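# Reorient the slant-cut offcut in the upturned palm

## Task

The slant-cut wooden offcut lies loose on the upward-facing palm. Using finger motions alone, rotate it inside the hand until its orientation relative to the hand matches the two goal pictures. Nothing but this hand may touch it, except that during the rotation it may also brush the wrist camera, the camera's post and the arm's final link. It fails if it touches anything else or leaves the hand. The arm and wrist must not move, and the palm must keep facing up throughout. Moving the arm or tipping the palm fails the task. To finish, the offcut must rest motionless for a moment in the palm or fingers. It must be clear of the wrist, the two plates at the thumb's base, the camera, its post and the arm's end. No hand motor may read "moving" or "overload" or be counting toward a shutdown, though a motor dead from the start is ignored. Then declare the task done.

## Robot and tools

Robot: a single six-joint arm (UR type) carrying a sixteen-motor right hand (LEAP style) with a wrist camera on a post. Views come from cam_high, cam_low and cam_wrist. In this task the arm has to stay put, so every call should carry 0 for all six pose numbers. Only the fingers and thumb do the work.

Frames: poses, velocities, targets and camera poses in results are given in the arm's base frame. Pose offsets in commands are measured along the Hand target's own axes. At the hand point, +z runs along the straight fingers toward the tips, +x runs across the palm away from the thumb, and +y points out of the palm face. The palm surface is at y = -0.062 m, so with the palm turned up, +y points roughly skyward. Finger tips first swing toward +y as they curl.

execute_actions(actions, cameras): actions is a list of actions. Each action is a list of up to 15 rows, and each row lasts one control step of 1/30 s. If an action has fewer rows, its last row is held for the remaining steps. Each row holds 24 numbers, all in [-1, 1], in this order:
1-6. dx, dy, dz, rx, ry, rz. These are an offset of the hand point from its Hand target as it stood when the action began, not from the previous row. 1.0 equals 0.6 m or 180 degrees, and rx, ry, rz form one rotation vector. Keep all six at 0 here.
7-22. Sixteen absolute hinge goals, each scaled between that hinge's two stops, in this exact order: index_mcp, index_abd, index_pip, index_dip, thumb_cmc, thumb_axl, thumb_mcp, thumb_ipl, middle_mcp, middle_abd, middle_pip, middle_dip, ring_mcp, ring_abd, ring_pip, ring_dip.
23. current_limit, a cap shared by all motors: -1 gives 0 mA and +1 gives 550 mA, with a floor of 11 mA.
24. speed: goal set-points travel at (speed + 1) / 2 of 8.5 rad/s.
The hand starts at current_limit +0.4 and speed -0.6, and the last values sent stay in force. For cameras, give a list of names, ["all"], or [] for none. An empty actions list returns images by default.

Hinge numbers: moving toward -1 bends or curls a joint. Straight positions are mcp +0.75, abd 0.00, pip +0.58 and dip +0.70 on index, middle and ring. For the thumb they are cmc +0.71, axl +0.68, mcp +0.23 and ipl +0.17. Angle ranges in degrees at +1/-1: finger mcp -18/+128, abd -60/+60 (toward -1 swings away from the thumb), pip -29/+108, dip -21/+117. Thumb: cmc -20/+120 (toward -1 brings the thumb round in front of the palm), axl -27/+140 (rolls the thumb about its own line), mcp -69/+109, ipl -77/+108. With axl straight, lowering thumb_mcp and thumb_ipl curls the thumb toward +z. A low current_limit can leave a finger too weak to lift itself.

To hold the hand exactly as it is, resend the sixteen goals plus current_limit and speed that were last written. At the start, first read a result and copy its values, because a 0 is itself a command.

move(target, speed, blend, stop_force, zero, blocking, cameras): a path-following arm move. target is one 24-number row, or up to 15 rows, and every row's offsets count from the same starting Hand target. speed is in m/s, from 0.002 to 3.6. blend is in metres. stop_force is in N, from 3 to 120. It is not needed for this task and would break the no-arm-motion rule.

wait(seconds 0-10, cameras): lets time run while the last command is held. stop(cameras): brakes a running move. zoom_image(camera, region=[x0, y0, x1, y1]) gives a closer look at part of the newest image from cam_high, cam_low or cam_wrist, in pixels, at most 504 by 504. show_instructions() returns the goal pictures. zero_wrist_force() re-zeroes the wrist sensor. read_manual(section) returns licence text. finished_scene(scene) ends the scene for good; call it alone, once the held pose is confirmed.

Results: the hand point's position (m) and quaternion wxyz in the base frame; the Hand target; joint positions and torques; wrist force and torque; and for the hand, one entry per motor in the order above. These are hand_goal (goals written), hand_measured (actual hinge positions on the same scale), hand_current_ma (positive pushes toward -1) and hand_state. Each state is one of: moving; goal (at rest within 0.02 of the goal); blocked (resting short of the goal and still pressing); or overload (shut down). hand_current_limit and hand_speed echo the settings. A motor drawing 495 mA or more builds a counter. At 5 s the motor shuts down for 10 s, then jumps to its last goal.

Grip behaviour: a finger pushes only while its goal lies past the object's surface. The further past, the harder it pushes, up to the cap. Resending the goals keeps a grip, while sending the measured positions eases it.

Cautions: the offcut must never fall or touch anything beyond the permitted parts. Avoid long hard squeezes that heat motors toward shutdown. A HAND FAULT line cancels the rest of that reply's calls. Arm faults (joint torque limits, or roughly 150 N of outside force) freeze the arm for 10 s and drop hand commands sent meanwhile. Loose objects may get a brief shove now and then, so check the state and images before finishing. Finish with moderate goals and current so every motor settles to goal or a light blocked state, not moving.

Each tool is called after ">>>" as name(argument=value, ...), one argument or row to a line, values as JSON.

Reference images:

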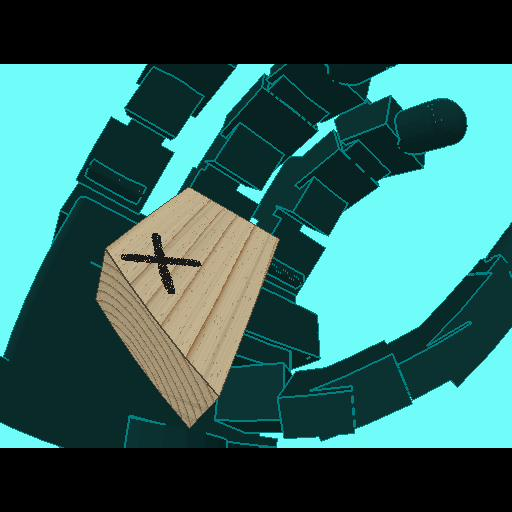

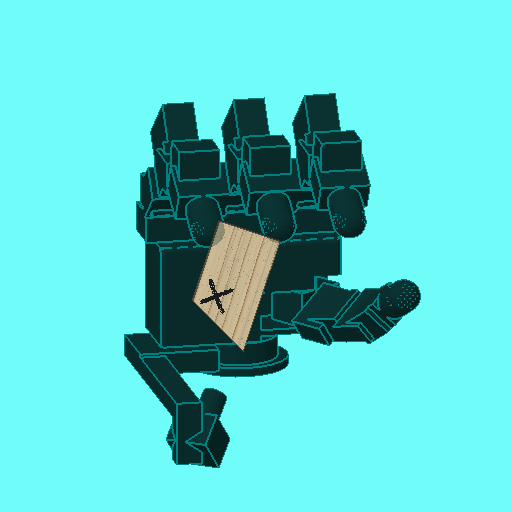

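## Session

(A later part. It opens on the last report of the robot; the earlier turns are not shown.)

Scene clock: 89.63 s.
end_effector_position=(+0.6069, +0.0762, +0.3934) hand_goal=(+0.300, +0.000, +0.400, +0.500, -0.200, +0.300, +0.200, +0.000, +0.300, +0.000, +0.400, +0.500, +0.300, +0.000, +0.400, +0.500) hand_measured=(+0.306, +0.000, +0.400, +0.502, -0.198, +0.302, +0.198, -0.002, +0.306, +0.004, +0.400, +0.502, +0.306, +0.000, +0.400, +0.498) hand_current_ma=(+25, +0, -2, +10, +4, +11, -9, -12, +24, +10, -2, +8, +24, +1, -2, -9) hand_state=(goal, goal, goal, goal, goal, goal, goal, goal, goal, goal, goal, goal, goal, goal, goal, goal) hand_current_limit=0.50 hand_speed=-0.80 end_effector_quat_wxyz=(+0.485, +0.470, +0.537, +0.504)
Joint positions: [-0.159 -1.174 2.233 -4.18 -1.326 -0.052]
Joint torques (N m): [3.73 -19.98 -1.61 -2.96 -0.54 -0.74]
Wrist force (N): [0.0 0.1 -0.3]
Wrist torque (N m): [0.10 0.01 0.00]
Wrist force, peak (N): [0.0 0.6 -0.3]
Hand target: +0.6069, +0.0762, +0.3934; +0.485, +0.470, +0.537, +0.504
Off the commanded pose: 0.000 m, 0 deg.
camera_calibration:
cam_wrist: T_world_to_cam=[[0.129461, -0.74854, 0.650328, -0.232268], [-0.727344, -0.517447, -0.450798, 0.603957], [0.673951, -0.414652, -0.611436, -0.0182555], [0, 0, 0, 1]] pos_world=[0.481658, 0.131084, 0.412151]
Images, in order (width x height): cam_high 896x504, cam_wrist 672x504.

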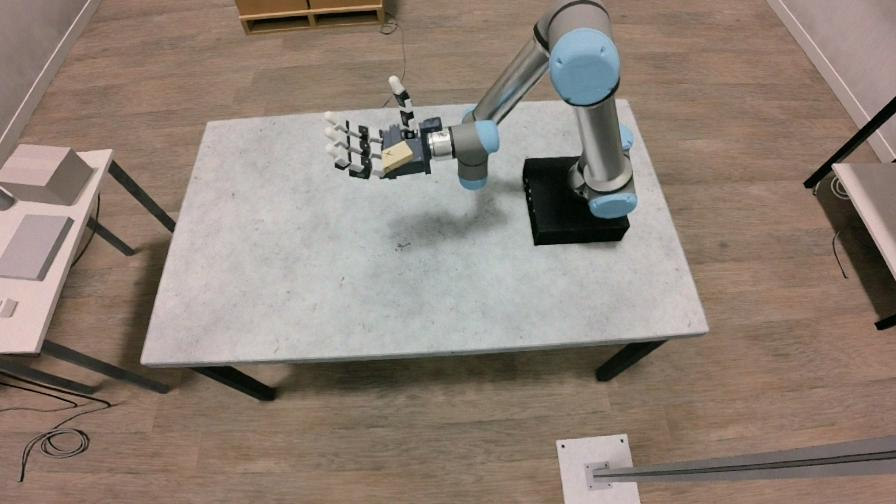

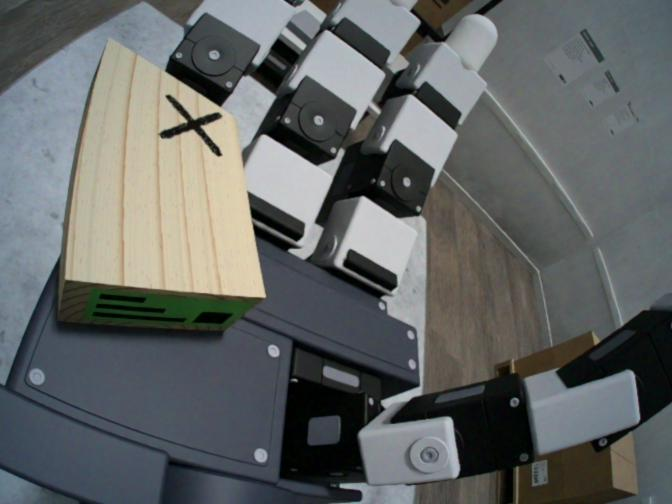

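>>> execute_actions(
  actions=[
    [[0,0,0,0,0,0,0.5,0,0.4,0.5,-0.7,-0.1,0.3,-0.2,0.5,0,0.4,0.5,0.5,0,0.4,0.5,0.4,-0.7]],
    [[0,0,0,0,0,0,0.5,0,0.4,0.5,-0.8,-0.16,0.25,-0.8,0.5,0,0.4,0.5,0.5,0,0.4,0.5,0.4,-0.75]],
    [[0,0,0,0,0,0,0.5,0,0.4,0.5,-0.8,-0.16,0.25,-0.95,0.5,0,0.4,0.5,0.5,0,0.4,0.5,0.3,-0.8]],
  ],
  cameras=["cam_wrist","cam_high"],
)

>>> zoom_image(
  camera="cam_high",
  region=[320, 50, 500, 190],
)

Scene clock: 92.70 s.
end_effector_position=(+0.6069, +0.0762, +0.3934) hand_goal=(+0.500, +0.000, +0.400, +0.500, -0.800, -0.160, +0.250, -0.950, +0.500, +0.000, +0.400, +0.500, +0.500, +0.000, +0.400, +0.500) hand_measured=(+0.508, +0.000, +0.400, +0.502, -0.800, -0.158, +0.250, -0.948, +0.506, +0.004, +0.400, +0.502, +0.506, +0.000, +0.400, +0.498) hand_current_ma=(+29, +0, +0, +10, -2, +11, +1, +6, +28, +10, +0, +8, +27, +1, +0, -9) hand_state=(goal, goal, goal, goal, goal, goal, goal, goal, goal, goal, goal, goal, goal, goal, goal, goal) hand_current_limit=0.30 hand_speed=-0.80 end_effector_quat_wxyz=(+0.485, +0.470, +0.537, +0.504)
Joint positions: [-0.159 -1.174 2.233 -4.18 -1.326 -0.052]
Joint torques (N m): [3.7 -19.76 -2.05 -2.9 -0.55 -0.69]
Wrist force (N): [-0.4 0.2 -0.2]
Wrist torque (N m): [0.10 0.05 -0.07]
Wrist force, peak (N): [0.2 0.5 -0.3]
Hand target: +0.6069, +0.0762, +0.3934; +0.485, +0.470, +0.537, +0.504
Off the commanded pose: 0.000 m, 0 deg.
camera_calibration:
cam_wrist: T_world_to_cam=[[0.129461, -0.74854, 0.650328, -0.232268], [-0.727344, -0.517447, -0.450798, 0.603957], [0.673951, -0.414652, -0.611436, -0.0182555], [0, 0, 0, 1]] pos_world=[0.481658, 0.131084, 0.412151]
Images, in order (width x height): cam_high 896x504, cam_wrist 672x504.

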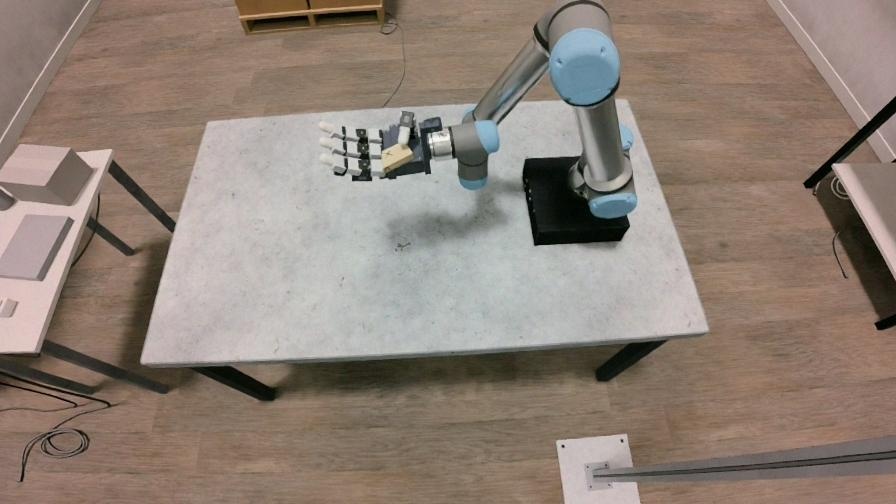

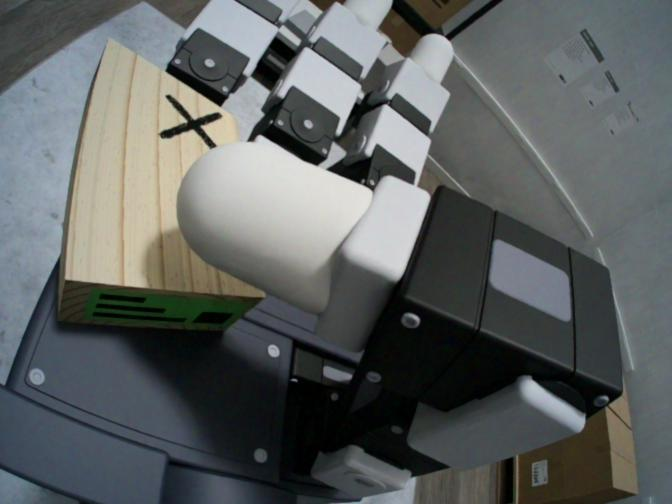

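Scaled by 2.800 from the camera's 896x504 image, which has a finer 1280x720 frame.

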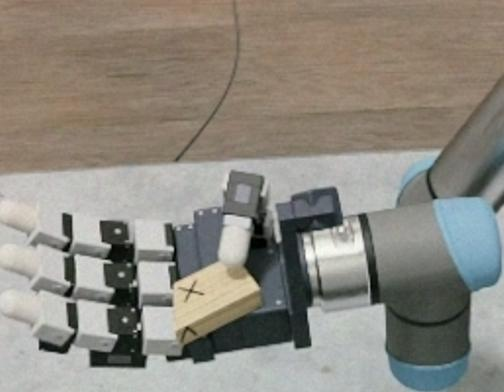

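Press and swing.

>>> execute_actions(
  actions=[
    [[0,0,0,0,0,0,0.5,0,0.4,0.5,-0.83,-0.16,0.05,-0.98,0.5,0,0.4,0.5,0.5,0,0.4,0.5,0.3,-0.8]],
    [[0,0,0,0,0,0,0.5,0,0.4,0.5,-0.83,0.1,-0.0,-0.98,0.5,0,0.4,0.5,0.5,0,0.4,0.5,0.3,-0.87]],
    [[0,0,0,0,0,0,0.5,0,0.4,0.5,-0.8,0.35,-0.05,-0.98,0.5,0,0.4,0.5,0.5,0,0.4,0.5,0.3,-0.87]],
  ],
  cameras=["cam_wrist"],
)

>>> execute_actions(
  actions=[
    [[0,0,0,0,0,0,0.5,0,0.4,0.5,-0.75,0.55,-0.1,-0.95,0.5,0,0.4,0.5,0.5,0,0.4,0.5,0.3,-0.87]],
    [[0,0,0,0,0,0,0.5,0,0.4,0.5,-0.7,0.65,-0.2,-0.85,0.5,0,0.4,0.5,0.5,0,0.4,0.5,0.3,-0.87]],
  ],
  cameras=["cam_wrist"],
)

Scene clock: 95.10 s.
end_effector_position=(+0.6069, +0.0762, +0.3934) hand_goal=(+0.500, +0.000, +0.400, +0.500, -0.800, +0.350, -0.050, -0.980, +0.500, +0.000, +0.400, +0.500, +0.500, +0.000, +0.400, +0.500) hand_measured=(+0.508, +0.000, +0.400, +0.502, -0.776, +0.350, +0.056, -0.958, +0.506, +0.004, +0.400, +0.502, +0.508, +0.000, +0.400, +0.498) hand_current_ma=(+29, +0, +0, +10, +100, +3, +357, +127, +28, +10, +0, +8, +34, +1, +0, -9) hand_state=(goal, goal, goal, goal, blocked, goal, blocked, blocked, goal, goal, goal, goal, goal, goal, goal, goal) hand_current_limit=0.30 hand_speed=-0.87 end_effector_quat_wxyz=(+0.485, +0.470, +0.537, +0.504)
Joint positions: [-0.159 -1.174 2.233 -4.18 -1.326 -0.052]
Joint torques (N m): [2.82 -19.69 -1.83 -2.89 -0.77 -0.77]
Wrist force (N): [0.0 0.3 -0.1]
Wrist torque (N m): [0.13 0.00 -0.02]
Wrist force, peak (N): [0.0 0.4 -0.3]
Hand target: +0.6069, +0.0762, +0.3934; +0.485, +0.470, +0.537, +0.504
Off the commanded pose: 0.000 m, 0 deg.
camera_calibration:
cam_wrist: T_world_to_cam=[[0.129461, -0.74854, 0.650328, -0.232268], [-0.727344, -0.517447, -0.450798, 0.603957], [0.673951, -0.414652, -0.611436, -0.0182555], [0, 0, 0, 1]] pos_world=[0.481658, 0.131084, 0.412151]
Images, in order (width x height): cam_wrist 672x504.

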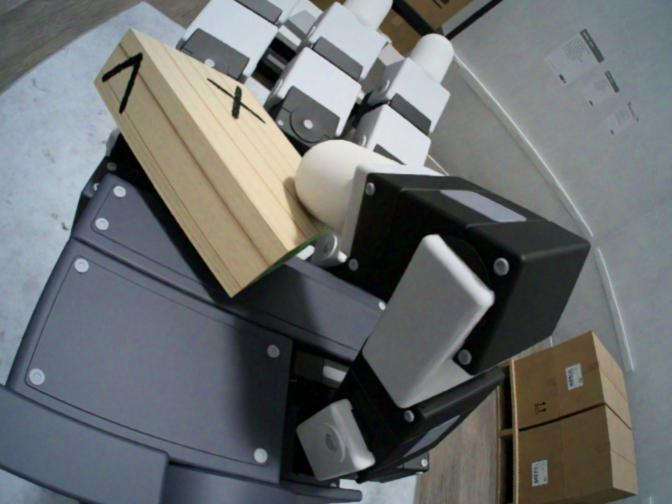

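Scene clock: 96.30 s.
end_effector_position=(+0.6069, +0.0762, +0.3934) hand_goal=(+0.500, +0.000, +0.400, +0.500, -0.700, +0.650, -0.200, -0.850, +0.500, +0.000, +0.400, +0.500, +0.500, +0.000, +0.400, +0.500) hand_measured=(+0.508, +0.000, +0.400, +0.502, -0.704, +0.646, -0.200, -0.854, +0.508, +0.004, +0.400, +0.502, +0.508, +0.000, +0.400, +0.498) hand_current_ma=(+29, +0, +0, +10, -17, -18, -3, -19, +29, +10, +0, +8, +34, +1, +0, -9) hand_state=(goal, goal, goal, goal, goal, goal, goal, goal, goal, goal, goal, goal, goal, goal, goal, goal) hand_current_limit=0.30 hand_speed=-0.87 end_effector_quat_wxyz=(+0.485, +0.470, +0.537, +0.504)
Joint positions: [-0.159 -1.174 2.233 -4.18 -1.326 -0.052]
Joint torques (N m): [2.93 -21.02 -3.41 -2.89 -0.55 -0.78]
Wrist force (N): [0.0 -0.2 -0.4]
Wrist torque (N m): [0.09 0.02 -0.04]
Wrist force, peak (N): [0.3 0.5 0.0]
Hand target: +0.6069, +0.0762, +0.3934; +0.485, +0.470, +0.537, +0.504
Off the commanded pose: 0.000 m, 0 deg.
camera_calibration:
cam_wrist: T_world_to_cam=[[0.129461, -0.74854, 0.650328, -0.232268], [-0.727344, -0.517447, -0.450798, 0.603957], [0.673951, -0.414652, -0.611436, -0.0182555], [0, 0, 0, 1]] pos_world=[0.481658, 0.131084, 0.412151]
Images, in order (width x height): cam_wrist 672x504.

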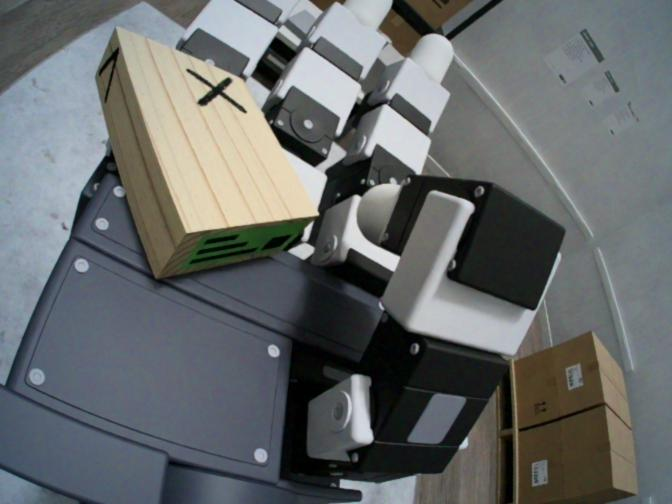

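>>> execute_actions(
  actions=[
    [[0,0,0,0,0,0,0.5,0,0.4,0.5,-0.7,0.4,0.25,-0.6,0.5,0,0.4,0.5,0.5,0,0.4,0.5,0.4,-0.7]],
    [[0,0,0,0,0,0,0.5,0,0.4,0.5,-0.86,0.0,0.25,-0.8,0.5,0,0.4,0.5,0.5,0,0.4,0.5,0.4,-0.75]],
    [[0,0,0,0,0,0,0.5,0,0.4,0.5,-0.86,0.0,0.0,-0.98,0.5,0,0.4,0.5,0.5,0,0.4,0.5,0.3,-0.8]],
    [[0,0,0,0,0,0,0.5,0,0.4,0.5,-0.86,0.2,-0.2,-0.93,0.5,0,0.4,0.5,0.3,0,0.3,0.5,0.3,-0.87]],
  ],
  cameras=["cam_wrist"],
)

>>> execute_actions(
  actions=[
    [[0,0,0,0,0,0,0.5,0,0.4,0.5,-0.8,0.4,-0.4,-0.85,0.5,0,0.4,0.5,0.1,0,0.3,0.5,0.35,-0.87]],
    [[0,0,0,0,0,0,0.5,0,0.4,0.5,-0.75,0.5,-0.5,-0.75,0.5,0,0.4,0.5,-0.1,0,0.3,0.5,0.35,-0.87]],
  ],
  cameras=["cam_wrist"],
)

Scene clock: 99.07 s.
end_effector_position=(+0.6069, +0.0762, +0.3934) hand_goal=(+0.500, +0.000, +0.400, +0.500, -0.860, +0.200, -0.200, -0.930, +0.500, +0.000, +0.400, +0.500, +0.300, +0.000, +0.300, +0.500) hand_measured=(+0.508, +0.000, +0.400, +0.502, -0.832, +0.182, +0.104, -0.914, +0.508, +0.004, +0.400, +0.502, +0.336, +0.000, +0.308, +0.498) hand_current_ma=(+29, +0, +0, +10, +115, -94, +358, +91, +29, +10, +0, +8, +168, +0, +27, -9) hand_state=(goal, goal, goal, goal, blocked, goal, blocked, goal, goal, goal, goal, goal, blocked, goal, goal, goal) hand_current_limit=0.30 hand_speed=-0.87 end_effector_quat_wxyz=(+0.485, +0.470, +0.537, +0.504)
Joint positions: [-0.159 -1.174 2.233 -4.18 -1.326 -0.052]
Joint torques (N m): [3.55 -20.59 -1.66 -2.83 -0.54 -0.22]
Wrist force (N): [-0.1 0.3 -0.3]
Wrist torque (N m): [0.14 0.03 -0.04]
Wrist force, peak (N): [-0.2 0.6 0.1]
Hand target: +0.6069, +0.0762, +0.3934; +0.485, +0.470, +0.537, +0.504
Off the commanded pose: 0.000 m, 0 deg.
camera_calibration:
cam_wrist: T_world_to_cam=[[0.129461, -0.74854, 0.650328, -0.232268], [-0.727344, -0.517447, -0.450798, 0.603957], [0.673951, -0.414652, -0.611436, -0.0182555], [0, 0, 0, 1]] pos_world=[0.481658, 0.131084, 0.412151]
Images, in order (width x height): cam_wrist 672x504.

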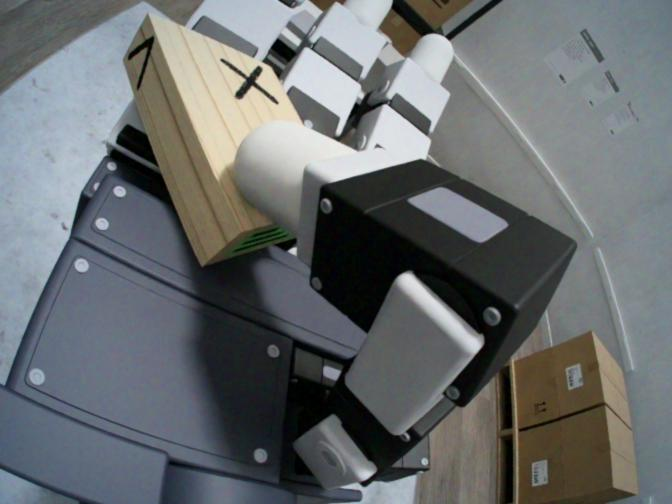

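Scene clock: 100.30 s.
end_effector_position=(+0.6069, +0.0762, +0.3934) hand_goal=(+0.500, +0.000, +0.400, +0.500, -0.750, +0.500, -0.500, -0.750, +0.500, +0.000, +0.400, +0.500, -0.100, +0.000, +0.300, +0.500) hand_measured=(+0.508, +0.000, +0.400, +0.502, -0.728, +0.512, -0.200, -0.738, +0.508, +0.004, +0.400, +0.502, -0.072, +0.000, +0.304, +0.498) hand_current_ma=(+29, +0, +0, +10, +94, +58, +370, +63, +29, +10, +0, +8, +127, +0, +17, -9) hand_state=(goal, goal, goal, goal, blocked, goal, blocked, goal, goal, goal, goal, goal, blocked, goal, goal, goal) hand_current_limit=0.35 hand_speed=-0.87 end_effector_quat_wxyz=(+0.485, +0.470, +0.537, +0.504)
Joint positions: [-0.159 -1.174 2.233 -4.18 -1.326 -0.052]
Joint torques (N m): [2.9 -21.08 -2.68 -2.94 -0.46 -0.63]
Wrist force (N): [-0.3 0.5 0.2]
Wrist torque (N m): [0.11 0.02 -0.05]
Wrist force, peak (N): [0.5 0.4 0.0]
Hand target: +0.6069, +0.0762, +0.3934; +0.485, +0.470, +0.537, +0.504
Off the commanded pose: 0.000 m, 0 deg.
camera_calibration:
cam_wrist: T_world_to_cam=[[0.129461, -0.74854, 0.650328, -0.232268], [-0.727344, -0.517447, -0.450798, 0.603957], [0.673951, -0.414652, -0.611436, -0.0182555], [0, 0, 0, 1]] pos_world=[0.481658, 0.131084, 0.412151]
Images, in order (width x height): cam_wrist 672x504.

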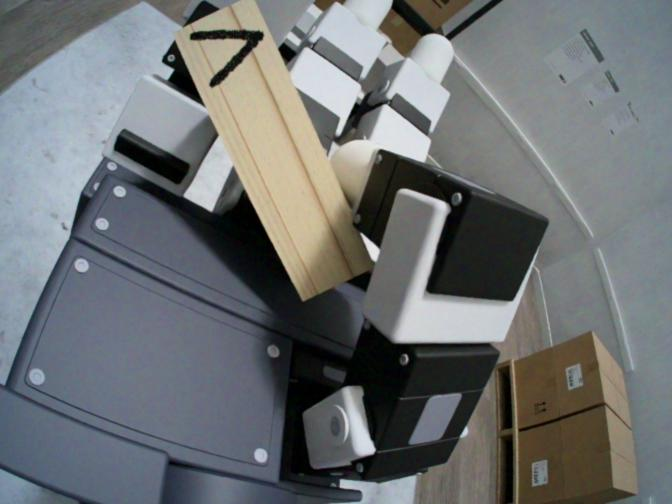

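>>> execute_actions(
  actions=[
    [[0,0,0,0,0,0,0.5,0,0.4,0.5,-0.75,0.5,-0.3,-0.75,0.5,0,0.4,0.5,0.2,0,0.3,0.5,0.35,-0.87]],
    [[0,0,0,0,0,0,0.5,0,0.4,0.5,-0.6,0.5,0,-0.7,0.5,0,0.4,0.5,0.5,0,0.4,0.5,0.35,-0.8]],
  ],
  cameras=["cam_wrist","cam_high"],
)

>>> zoom_image(
  camera="cam_high",
  region=[320, 50, 500, 190],
)

Scene clock: 102.00 s.
end_effector_position=(+0.6069, +0.0762, +0.3934) hand_goal=(+0.500, +0.000, +0.400, +0.500, -0.600, +0.500, +0.000, -0.700, +0.500, +0.000, +0.400, +0.500, +0.500, +0.000, +0.400, +0.500) hand_measured=(+0.508, +0.000, +0.400, +0.502, -0.604, +0.502, -0.008, -0.704, +0.508, +0.004, +0.400, +0.502, +0.506, +0.000, +0.400, +0.498) hand_current_ma=(+29, +0, +0, +10, -16, +8, -37, -21, +29, +10, +0, +8, +27, +0, -1, -9) hand_state=(goal, goal, goal, goal, goal, goal, goal, goal, goal, goal, goal, goal, goal, goal, goal, goal) hand_current_limit=0.35 hand_speed=-0.80 end_effector_quat_wxyz=(+0.485, +0.470, +0.537, +0.504)
Joint positions: [-0.159 -1.174 2.233 -4.18 -1.326 -0.052]
Joint torques (N m): [2.74 -19.76 -2.16 -2.72 -0.62 -0.49]
Wrist force (N): [-0.2 -0.2 0.1]
Wrist torque (N m): [0.04 0.03 -0.05]
Wrist force, peak (N): [-0.4 0.2 -0.4]
Hand target: +0.6069, +0.0762, +0.3934; +0.485, +0.470, +0.537, +0.504
Off the commanded pose: 0.000 m, 0 deg.
camera_calibration:
cam_wrist: T_world_to_cam=[[0.129461, -0.74854, 0.650328, -0.232268], [-0.727344, -0.517447, -0.450798, 0.603957], [0.673951, -0.414652, -0.611436, -0.0182555], [0, 0, 0, 1]] pos_world=[0.481658, 0.131084, 0.412151]
Images, in order (width x height): cam_high 896x504, cam_wrist 672x504.

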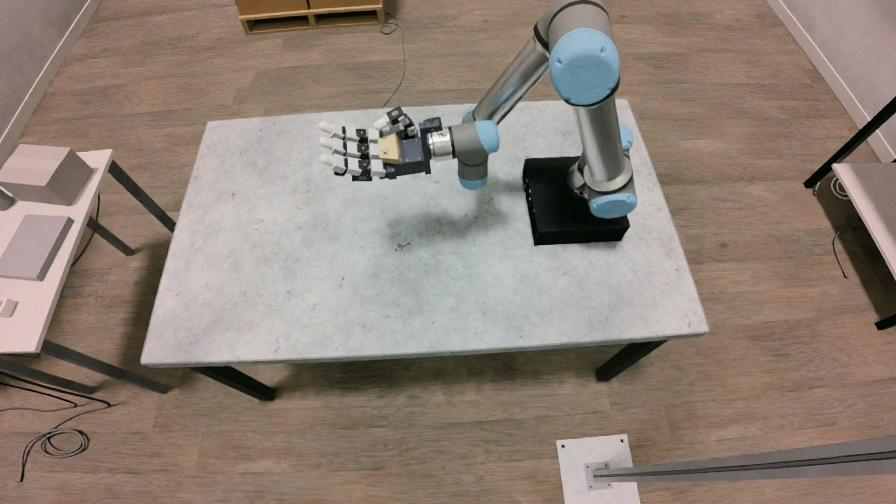

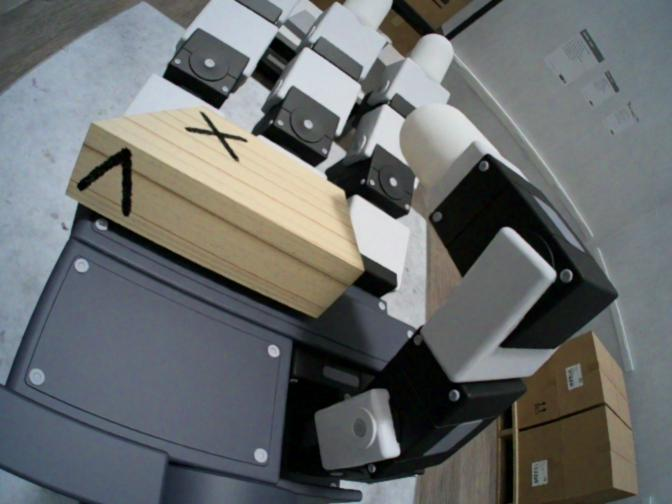

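Scaled by 2.800 from the camera's 896x504 image, which has a finer 1280x720 frame.

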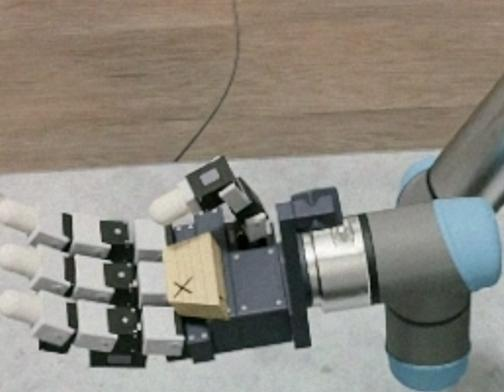

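>>> execute_actions(
  actions=[
    [[0,0,0,0,0,0,0.8,0,0.4,0.5,-0.68,0.6,0.15,-0.95,0.5,0,0.4,0.5,0.3,0,0.4,0.5,0.35,-0.75]],
    [[0,0,0,0,0,0,0.8,0,0.4,0.5,-0.68,0.6,-0.1,-0.97,0.5,0,0.4,0.5,0.3,0,0.4,0.5,0.3,-0.8]],
    [[0,0,0,0,0,0,0.8,0,0.4,0.5,-0.68,0.6,-0.35,-0.85,0.5,0,0.4,0.5,0.3,0,0.4,0.5,0.3,-0.87]],
    [[0,0,0,0,0,0,0.8,0,0.4,0.5,-0.68,0.6,-0.5,-0.7,0.5,0,0.4,0.5,0.3,0,0.4,0.5,0.3,-0.87]],
  ],
  cameras=["cam_wrist","cam_high"],
)

>>> zoom_image(
  camera="cam_high",
  region=[320, 50, 500, 190],
)

Scene clock: 104.73 s.
end_effector_position=(+0.6069, +0.0762, +0.3934) hand_goal=(+0.800, +0.000, +0.400, +0.500, -0.680, +0.600, -0.500, -0.700, +0.500, +0.000, +0.400, +0.500, +0.300, +0.000, +0.400, +0.500) hand_measured=(+0.808, +0.000, +0.400, +0.502, -0.678, +0.598, -0.430, -0.694, +0.508, +0.004, +0.400, +0.502, +0.320, +0.000, +0.400, +0.498) hand_current_ma=(+29, +0, +0, +10, +10, -11, +357, +35, +29, +9, +0, +8, +84, +0, +0, -9) hand_state=(goal, goal, goal, goal, goal, goal, blocked, goal, goal, goal, goal, goal, goal, goal, goal, goal) hand_current_limit=0.30 hand_speed=-0.87 end_effector_quat_wxyz=(+0.485, +0.470, +0.537, +0.504)
Joint positions: [-0.159 -1.174 2.233 -4.18 -1.326 -0.052]
Joint torques (N m): [3.44 -20.38 -1.23 -3.07 -0.3 -0.62]
Wrist force (N): [-0.3 0.0 -0.1]
Wrist torque (N m): [0.10 0.05 -0.05]
Wrist force, peak (N): [-0.1 0.4 -0.6]
Hand target: +0.6069, +0.0762, +0.3934; +0.485, +0.470, +0.537, +0.504
Off the commanded pose: 0.000 m, 0 deg.
camera_calibration:
cam_wrist: T_world_to_cam=[[0.129461, -0.74854, 0.650328, -0.232268], [-0.727344, -0.517447, -0.450798, 0.603957], [0.673951, -0.414652, -0.611436, -0.0182555], [0, 0, 0, 1]] pos_world=[0.481658, 0.131084, 0.412151]
Images, in order (width x height): cam_high 896x504, cam_wrist 672x504.

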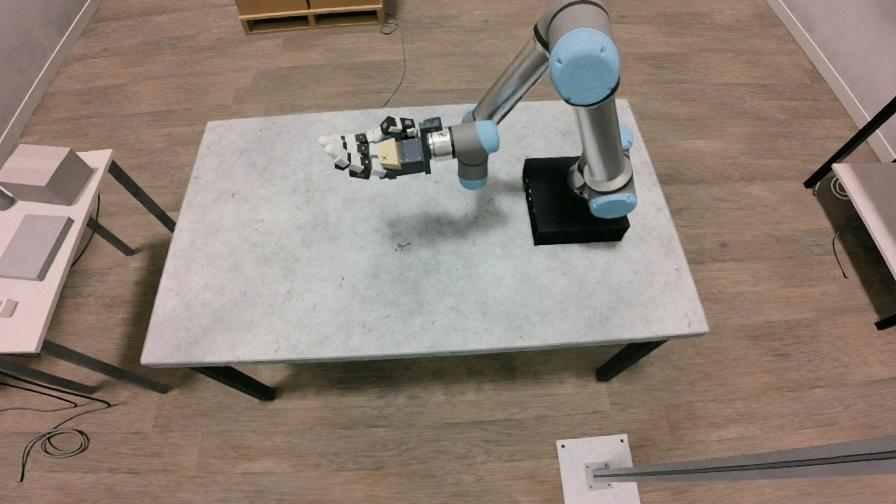

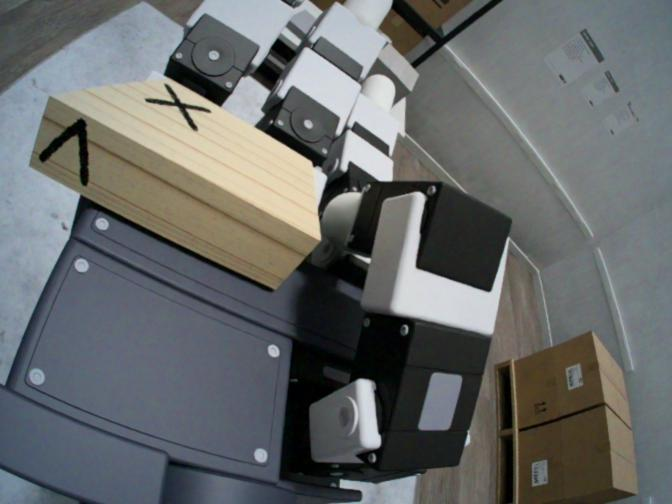

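Scaled by 2.800 from the camera's 896x504 image, which has a finer 1280x720 frame.

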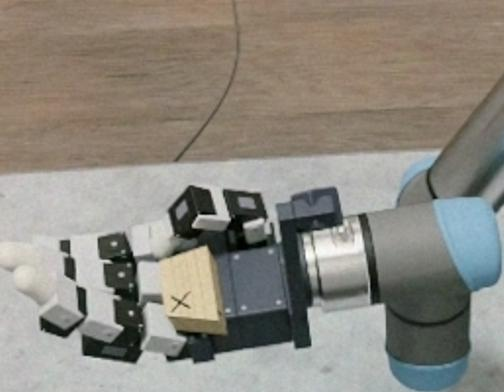

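>>> execute_actions(
  actions=[
    [[0,0,0,0,0,0,0.8,0,0.4,0.5,-0.6,0.5,0.2,-0.5,0.5,0,0.4,0.5,0.35,0,0.4,0.5,0.4,-0.72]],
    [[0,0,0,0,0,0,0.8,0,0.4,0.5,-0.86,0.15,0.25,-0.85,0.5,0,0.4,0.5,0.35,0,0.4,0.5,0.4,-0.75]],
    [[0,0,0,0,0,0,0.8,0,0.4,0.5,-0.86,0.15,0.0,-0.98,0.5,0,0.4,0.5,0.35,0,0.4,0.5,0.3,-0.8]],
  ],
  cameras=["cam_wrist"],
)

>>> execute_actions(
  actions=[
    [[0,0,0,0,0,0,0.8,0,0.4,0.5,-0.86,0.3,-0.2,-0.92,0.5,0,0.4,0.5,0.35,0,0.4,0.5,0.3,-0.87]],
    [[0,0,0,0,0,0,0.8,0,0.4,0.5,-0.83,0.4,-0.45,-0.75,0.5,0,0.4,0.5,0.35,0,0.4,0.5,0.35,-0.87]],
  ],
  cameras=["cam_wrist"],
)

Scene clock: 106.93 s.
end_effector_position=(+0.6069, +0.0762, +0.3934) hand_goal=(+0.800, +0.000, +0.400, +0.500, -0.860, +0.150, +0.000, -0.980, +0.500, +0.000, +0.400, +0.500, +0.350, +0.000, +0.400, +0.500) hand_measured=(+0.808, +0.000, +0.400, +0.502, -0.838, +0.152, +0.124, -0.936, +0.508, +0.004, +0.400, +0.502, +0.356, +0.000, +0.400, +0.498) hand_current_ma=(+29, +0, +0, +10, +89, +6, +357, +265, +29, +9, +0, +8, +25, +0, +0, -9) hand_state=(goal, goal, goal, goal, blocked, goal, blocked, blocked, goal, goal, goal, goal, goal, goal, goal, goal) hand_current_limit=0.30 hand_speed=-0.80 end_effector_quat_wxyz=(+0.485, +0.470, +0.537, +0.504)
Joint positions: [-0.159 -1.174 2.233 -4.18 -1.326 -0.052]
Joint torques (N m): [2.72 -20.96 -1.63 -2.86 -0.36 -0.43]
Wrist force (N): [-0.1 0.2 -0.2]
Wrist torque (N m): [0.12 0.02 -0.04]
Wrist force, peak (N): [0.0 0.5 -0.2]
Hand target: +0.6069, +0.0762, +0.3934; +0.485, +0.470, +0.537, +0.504
Off the commanded pose: 0.000 m, 0 deg.
camera_calibration:
cam_wrist: T_world_to_cam=[[0.129461, -0.74854, 0.650328, -0.232268], [-0.727344, -0.517447, -0.450798, 0.603957], [0.673951, -0.414652, -0.611436, -0.0182555], [0, 0, 0, 1]] pos_world=[0.481658, 0.131084, 0.412151]
Images, in order (width x height): cam_wrist 672x504.

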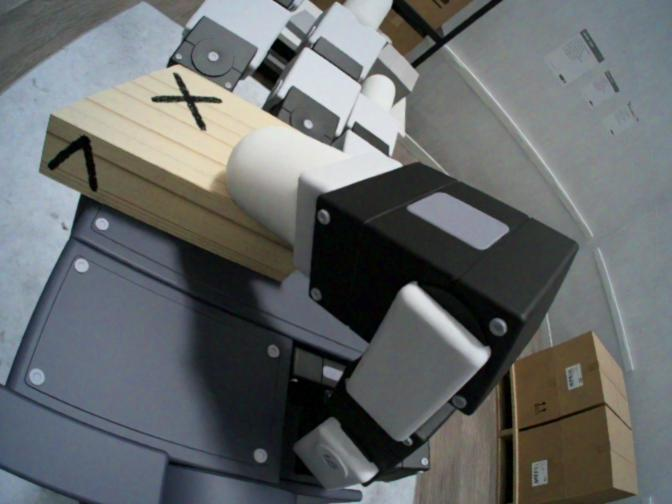

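Scene clock: 108.17 s.
end_effector_position=(+0.6069, +0.0762, +0.3934) hand_goal=(+0.800, +0.000, +0.400, +0.500, -0.830, +0.400, -0.450, -0.750, +0.500, +0.000, +0.400, +0.500, +0.350, +0.000, +0.400, +0.500) hand_measured=(+0.808, +0.000, +0.400, +0.502, -0.810, +0.406, -0.130, -0.744, +0.508, +0.004, +0.400, +0.502, +0.364, +0.000, +0.400, +0.498) hand_current_ma=(+29, +0, +0, +10, +82, +25, +371, +35, +34, +9, +0, +8, +57, +0, +0, -9) hand_state=(goal, goal, goal, goal, goal, goal, blocked, goal, goal, goal, goal, goal, goal, goal, goal, goal) hand_current_limit=0.35 hand_speed=-0.87 end_effector_quat_wxyz=(+0.485, +0.470, +0.537, +0.504)
Joint positions: [-0.159 -1.174 2.233 -4.18 -1.326 -0.052]
Joint torques (N m): [3.45 -19.75 -4.31 -2.67 -0.46 -0.62]
Wrist force (N): [-0.3 0.3 0.4]
Wrist torque (N m): [0.09 0.04 -0.05]
Wrist force, peak (N): [-0.1 0.6 0.1]
Hand target: +0.6069, +0.0762, +0.3934; +0.485, +0.470, +0.537, +0.504
Off the commanded pose: 0.000 m, 0 deg.
camera_calibration:
cam_wrist: T_world_to_cam=[[0.129461, -0.74854, 0.650328, -0.232268], [-0.727344, -0.517447, -0.450798, 0.603957], [0.673951, -0.414652, -0.611436, -0.0182555], [0, 0, 0, 1]] pos_world=[0.481658, 0.131084, 0.412151]
Images, in order (width x height): cam_wrist 672x504.

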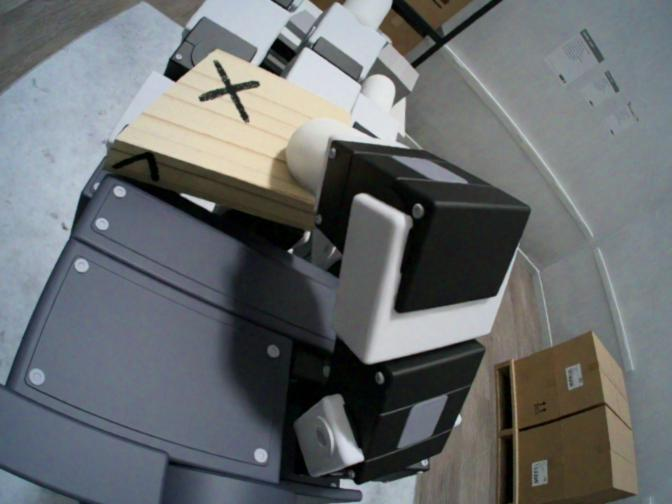

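>>> execute_actions(
  actions=[
    [[0,0,0,0,0,0,0.8,0,0.4,0.5,-0.83,0.45,-0.7,-0.55,0.5,0,0.4,0.5,0.35,0,0.4,0.5,0.35,-0.87]],
    [[0,0,0,0,0,0,0.8,0,0.4,0.5,-0.83,0.45,-0.9,-0.3,0.5,0,0.4,0.5,0.35,0,0.4,0.5,0.35,-0.87]],
  ],
  cameras=["cam_wrist","cam_high"],
)

>>> zoom_image(
  camera="cam_high",
  region=[320, 50, 500, 190],
)

Scene clock: 110.00 s.
end_effector_position=(+0.6069, +0.0762, +0.3934) hand_goal=(+0.800, +0.000, +0.400, +0.500, -0.830, +0.450, -0.900, -0.300, +0.500, +0.000, +0.400, +0.500, +0.350, +0.000, +0.400, +0.500) hand_measured=(+0.808, +0.000, +0.400, +0.502, -0.810, +0.458, -0.370, -0.292, +0.516, +0.002, +0.400, +0.502, +0.368, +0.000, +0.400, +0.498) hand_current_ma=(+29, +0, +0, +10, +82, +36, +371, +42, +70, +9, +0, +8, +76, +0, +0, -9) hand_state=(goal, goal, goal, goal, goal, goal, blocked, goal, goal, goal, goal, goal, goal, goal, goal, goal) hand_current_limit=0.35 hand_speed=-0.87 end_effector_quat_wxyz=(+0.485, +0.470, +0.537, +0.504)
Joint positions: [-0.159 -1.174 2.233 -4.18 -1.326 -0.052]
Joint torques (N m): [3.21 -20.14 -1.87 -2.98 -0.49 -0.59]
Wrist force (N): [0.2 0.0 0.1]
Wrist torque (N m): [0.09 -0.01 -0.02]
Wrist force, peak (N): [0.0 0.8 0.3]
Hand target: +0.6069, +0.0762, +0.3934; +0.485, +0.470, +0.537, +0.504
Off the commanded pose: 0.000 m, 0 deg.
camera_calibration:
cam_wrist: T_world_to_cam=[[0.129461, -0.74854, 0.650328, -0.232268], [-0.727344, -0.517447, -0.450798, 0.603957], [0.673951, -0.414652, -0.611436, -0.0182555], [0, 0, 0, 1]] pos_world=[0.481658, 0.131084, 0.412151]
Images, in order (width x height): cam_high 896x504, cam_wrist 672x504.

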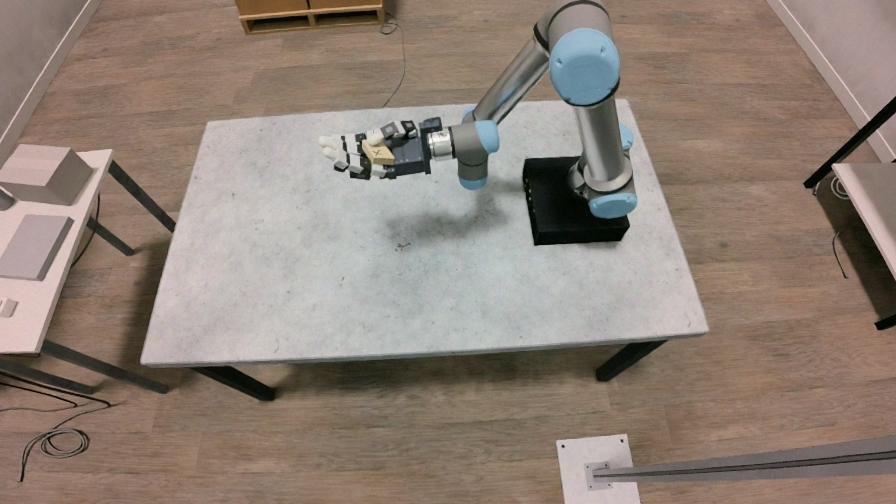

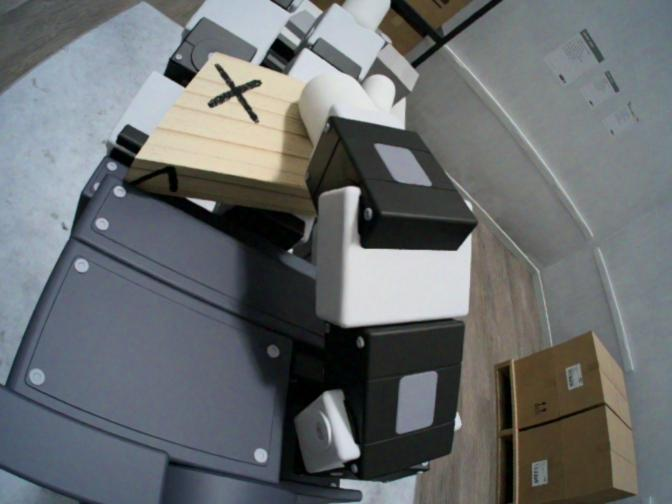

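Scaled by 2.800 from the camera's 896x504 image, which has a finer 1280x720 frame.

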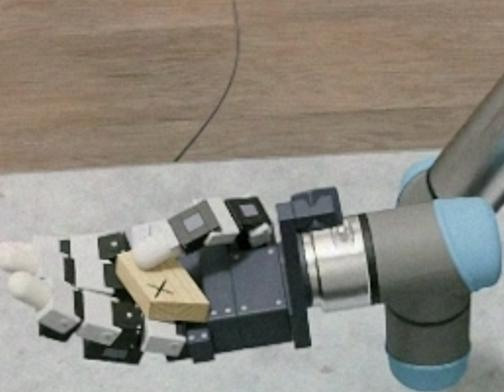

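>>> execute_actions(
  actions=[
    [[0,0,0,0,0,0,0.8,0,0.4,0.5,-0.5,0.5,0,-0.3,0.5,0,0.4,0.5,0.35,0,0.4,0.5,0.4,-0.72]],
    [[0,0,0,0,0,0,0.8,0,0.4,0.5,-0.3,0.5,0.2,0,0.5,0,0.4,0.5,0.35,0,0.4,0.5,0.4,-0.72]],
  ],
  cameras=["cam_wrist","cam_high"],
)

>>> zoom_image(
  camera="cam_high",
  region=[320, 50, 500, 190],
)

Scene clock: 111.53 s.
end_effector_position=(+0.6069, +0.0762, +0.3934) hand_goal=(+0.800, +0.000, +0.400, +0.500, -0.300, +0.500, +0.200, +0.000, +0.500, +0.000, +0.400, +0.500, +0.350, +0.000, +0.400, +0.500) hand_measured=(+0.808, +0.000, +0.400, +0.502, -0.300, +0.498, +0.198, -0.002, +0.516, +0.002, +0.400, +0.502, +0.368, +0.000, +0.400, +0.498) hand_current_ma=(+29, +0, +0, +10, +1, -8, -13, -14, +70, +8, +0, +8, +76, -1, +0, -9) hand_state=(goal, goal, goal, goal, goal, goal, goal, goal, goal, goal, goal, goal, goal, goal, goal, goal) hand_current_limit=0.40 hand_speed=-0.72 end_effector_quat_wxyz=(+0.485, +0.470, +0.537, +0.504)
Joint positions: [-0.159 -1.174 2.233 -4.18 -1.326 -0.052]
Joint torques (N m): [2.13 -19.56 -0.15 -2.91 -0.47 -0.39]
Wrist force (N): [0.1 0.0 -0.2]
Wrist torque (N m): [0.10 -0.01 0.01]
Wrist force, peak (N): [-0.1 0.6 -0.1]
Hand target: +0.6069, +0.0762, +0.3934; +0.485, +0.470, +0.537, +0.504
Off the commanded pose: 0.000 m, 0 deg.
camera_calibration:
cam_wrist: T_world_to_cam=[[0.129461, -0.74854, 0.650328, -0.232268], [-0.727344, -0.517447, -0.450798, 0.603957], [0.673951, -0.414652, -0.611436, -0.0182555], [0, 0, 0, 1]] pos_world=[0.481658, 0.131084, 0.412151]
Images, in order (width x height): cam_high 896x504, cam_wrist 672x504.

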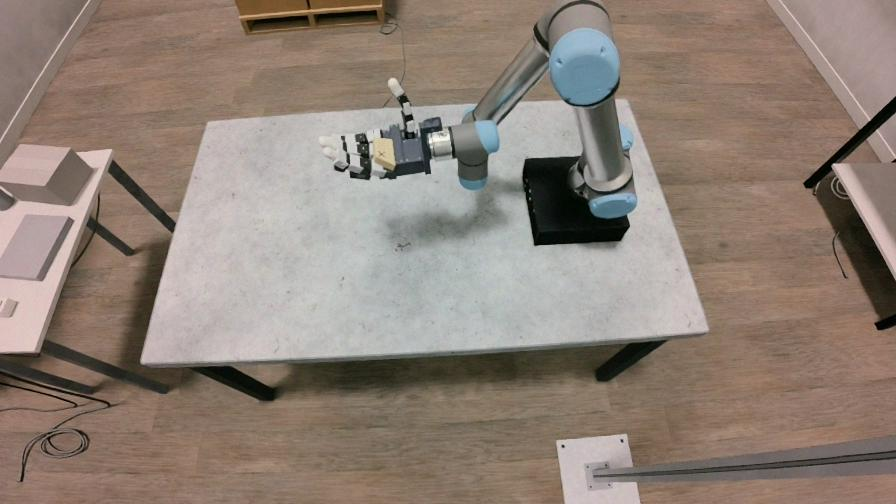

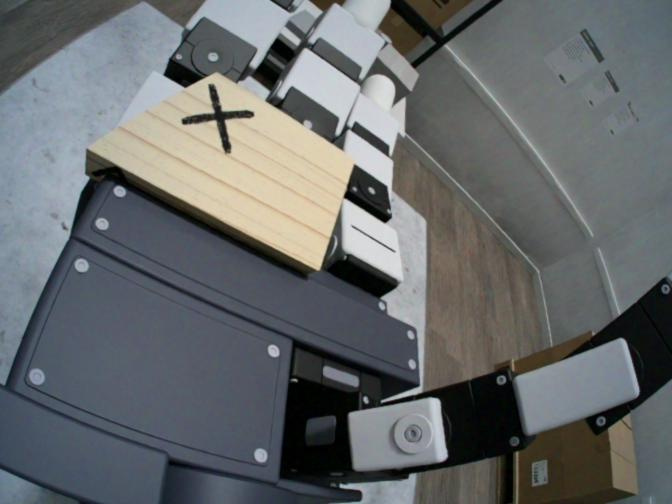

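Scaled by 2.800 from the camera's 896x504 image, which has a finer 1280x720 frame.

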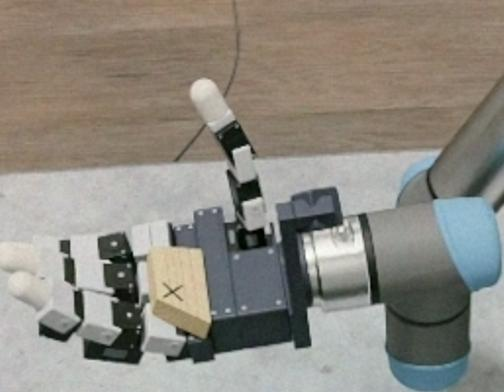

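>>> execute_actions(
  actions=[],
  cameras=["cam_wrist"],
)

Scene clock: 112.40 s.
end_effector_position=(+0.6069, +0.0762, +0.3934) hand_goal=(+0.800, +0.000, +0.400, +0.500, -0.300, +0.500, +0.200, +0.000, +0.500, +0.000, +0.400, +0.500, +0.350, +0.000, +0.400, +0.500) hand_measured=(+0.808, +0.000, +0.400, +0.502, -0.300, +0.498, +0.198, -0.002, +0.516, +0.002, +0.400, +0.502, +0.368, +0.000, +0.400, +0.498) hand_current_ma=(+29, +0, +0, +10, +1, -8, -13, -14, +70, +8, +0, +8, +76, -1, +0, -9) hand_state=(goal, goal, goal, goal, goal, goal, goal, goal, goal, goal, goal, goal, goal, goal, goal, goal) hand_current_limit=0.40 hand_speed=-0.72 end_effector_quat_wxyz=(+0.485, +0.470, +0.537, +0.504)
Joint positions: [-0.159 -1.174 2.233 -4.18 -1.326 -0.052]
Joint velocities: within noise
Joint torques (N m): [2.41 -19.31 -2.6 -2.9 -0.53 -0.4]
Wrist force (N): [0.0 0.4 -0.4]
Wrist torque (N m): [0.16 0.01 0.00]
Wrist force, peak (N): [0.0 0.4 -0.4]
Hand target: +0.6069, +0.0762, +0.3934; +0.485, +0.470, +0.537, +0.504
Off the commanded pose: 0.000 m, 0 deg.
camera_calibration:
cam_wrist: T_world_to_cam=[[0.129461, -0.74854, 0.650328, -0.232268], [-0.727344, -0.517447, -0.450798, 0.603957], [0.673951, -0.414652, -0.611436, -0.0182555], [0, 0, 0, 1]] pos_world=[0.481658, 0.131084, 0.412151]
Images, in order (width x height): cam_wrist 672x504.

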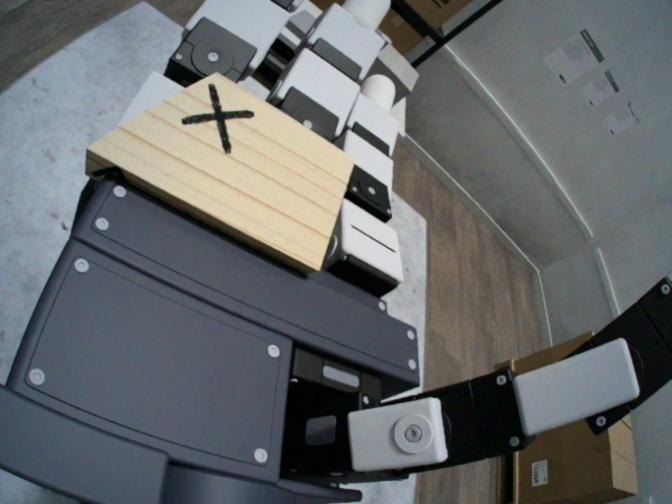

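>>> execute_actions(
  actions=[
    [[0,0,0,0,0,0,0.8,0,0.4,0.5,-0.3,0.5,0.2,0,0.75,0,0.4,0.5,0.72,0,-0.3,-0.2,0.4,-0.72]],
    [[0,0,0,0,0,0,0.8,0,0.4,0.5,-0.3,0.5,0.2,0,0.75,0,0.4,0.5,0.72,0,-0.3,-0.2,0.4,-0.72]],
    [[0,0,0,0,0,0,0.8,0,0.4,0.5,-0.3,0.5,0.2,0,0.75,0,0.4,0.5,0.72,0,-0.5,-0.4,0.4,-0.75]],
  ],
  cameras=["cam_wrist","cam_high"],
)

>>> execute_actions(
  actions=[
    [[0,0,0,0,0,0,0.8,0,0.4,0.5,-0.3,0.5,0.2,0,0.75,0,0.4,0.5,0.5,0,-0.5,-0.4,0.3,-0.8]],
    [[0,0,0,0,0,0,0.8,0,0.4,0.5,-0.3,0.5,0.2,0,0.75,0,0.4,0.5,0.3,0,-0.5,-0.4,0.3,-0.8]],
  ],
  cameras=["cam_wrist"],
)

Scene clock: 114.80 s.
end_effector_position=(+0.6069, +0.0762, +0.3934) hand_goal=(+0.800, +0.000, +0.400, +0.500, -0.300, +0.500, +0.200, +0.000, +0.750, +0.000, +0.400, +0.500, +0.720, +0.000, -0.500, -0.400) hand_measured=(+0.808, +0.000, +0.400, +0.502, -0.300, +0.498, +0.198, -0.002, +0.758, +0.002, +0.400, +0.502, +0.726, +0.000, -0.496, -0.398) hand_current_ma=(+29, +0, +0, +10, +1, -8, -13, -14, +29, +8, +0, +8, +25, -1, +16, +9) hand_state=(goal, goal, goal, goal, goal, goal, goal, goal, goal, goal, goal, goal, goal, goal, goal, goal) hand_current_limit=0.40 hand_speed=-0.75 end_effector_quat_wxyz=(+0.485, +0.470, +0.537, +0.504)
Joint positions: [-0.159 -1.174 2.233 -4.18 -1.326 -0.052]
Joint torques (N m): [2.81 -20.22 -2.87 -2.74 -0.38 -0.47]
Wrist force (N): [0.0 0.1 -0.1]
Wrist torque (N m): [0.08 0.01 0.01]
Wrist force, peak (N): [-0.5 0.1 -0.4]
Hand target: +0.6069, +0.0762, +0.3934; +0.485, +0.470, +0.537, +0.504
Off the commanded pose: 0.000 m, 0 deg.
camera_calibration:
cam_wrist: T_world_to_cam=[[0.129461, -0.74854, 0.650328, -0.232268], [-0.727344, -0.517447, -0.450798, 0.603957], [0.673951, -0.414652, -0.611436, -0.0182555], [0, 0, 0, 1]] pos_world=[0.481658, 0.131084, 0.412151]
Images, in order (width x height): cam_high 896x504, cam_wrist 672x504.

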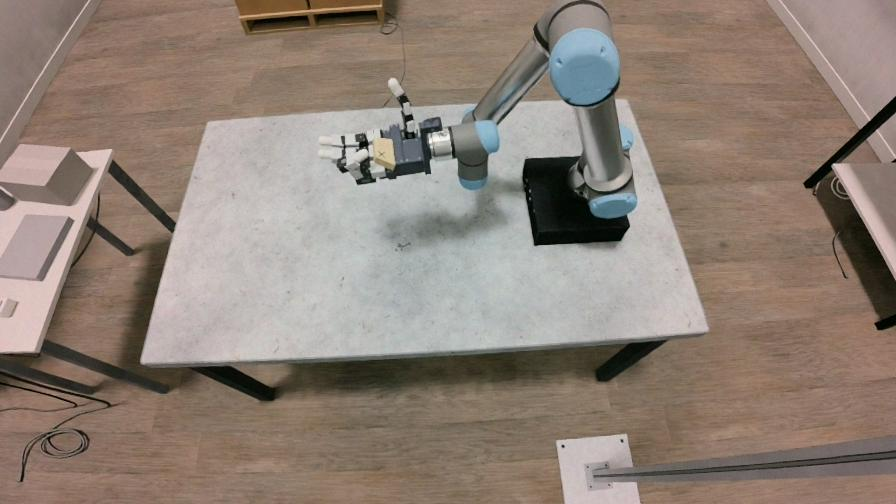

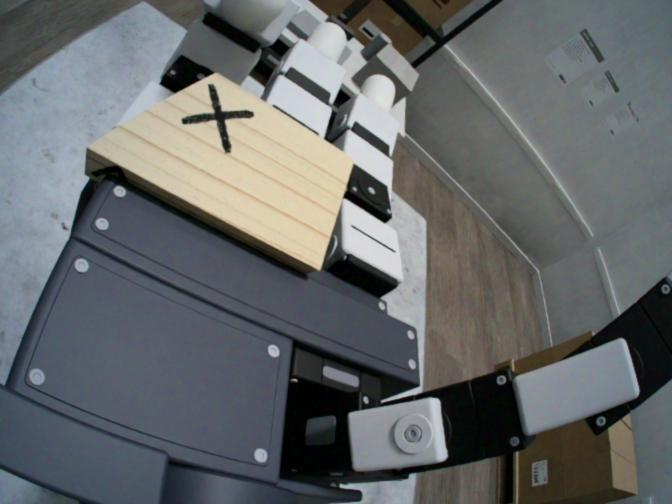

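Scene clock: 116.00 s.
end_effector_position=(+0.6069, +0.0762, +0.3934) hand_goal=(+0.800, +0.000, +0.400, +0.500, -0.300, +0.500, +0.200, +0.000, +0.750, +0.000, +0.400, +0.500, +0.300, +0.000, -0.500, -0.400) hand_measured=(+0.808, +0.000, +0.400, +0.502, -0.300, +0.498, +0.198, -0.002, +0.758, +0.002, +0.400, +0.502, +0.316, +0.000, -0.498, -0.398) hand_current_ma=(+29, +0, +0, +10, +1, -8, -13, -14, +29, +8, +0, +8, +67, -1, +8, +8) hand_state=(goal, goal, goal, goal, goal, goal, goal, goal, goal, goal, goal, goal, goal, goal, goal, goal) hand_current_limit=0.30 hand_speed=-0.80 end_effector_quat_wxyz=(+0.485, +0.470, +0.537, +0.504)
Joint positions: [-0.159 -1.174 2.233 -4.18 -1.326 -0.052]
Joint torques (N m): [3.17 -21.75 -2.65 -2.69 -0.3 -0.37]
Wrist force (N): [-0.2 0.4 -0.1]
Wrist torque (N m): [0.11 0.03 -0.01]
Wrist force, peak (N): [0.2 0.6 -0.1]
Hand target: +0.6069, +0.0762, +0.3934; +0.485, +0.470, +0.537, +0.504
Off the commanded pose: 0.000 m, 0 deg.
camera_calibration:
cam_wrist: T_world_to_cam=[[0.129461, -0.74854, 0.650328, -0.232268], [-0.727344, -0.517447, -0.450798, 0.603957], [0.673951, -0.414652, -0.611436, -0.0182555], [0, 0, 0, 1]] pos_world=[0.481658, 0.131084, 0.412151]
Images, in order (width x height): cam_wrist 672x504.

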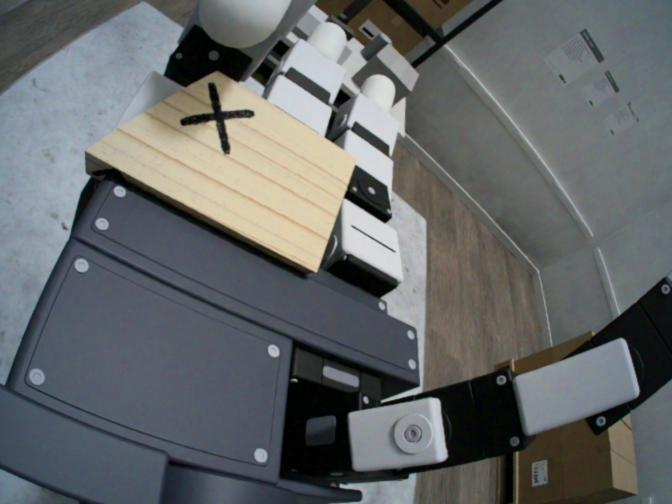

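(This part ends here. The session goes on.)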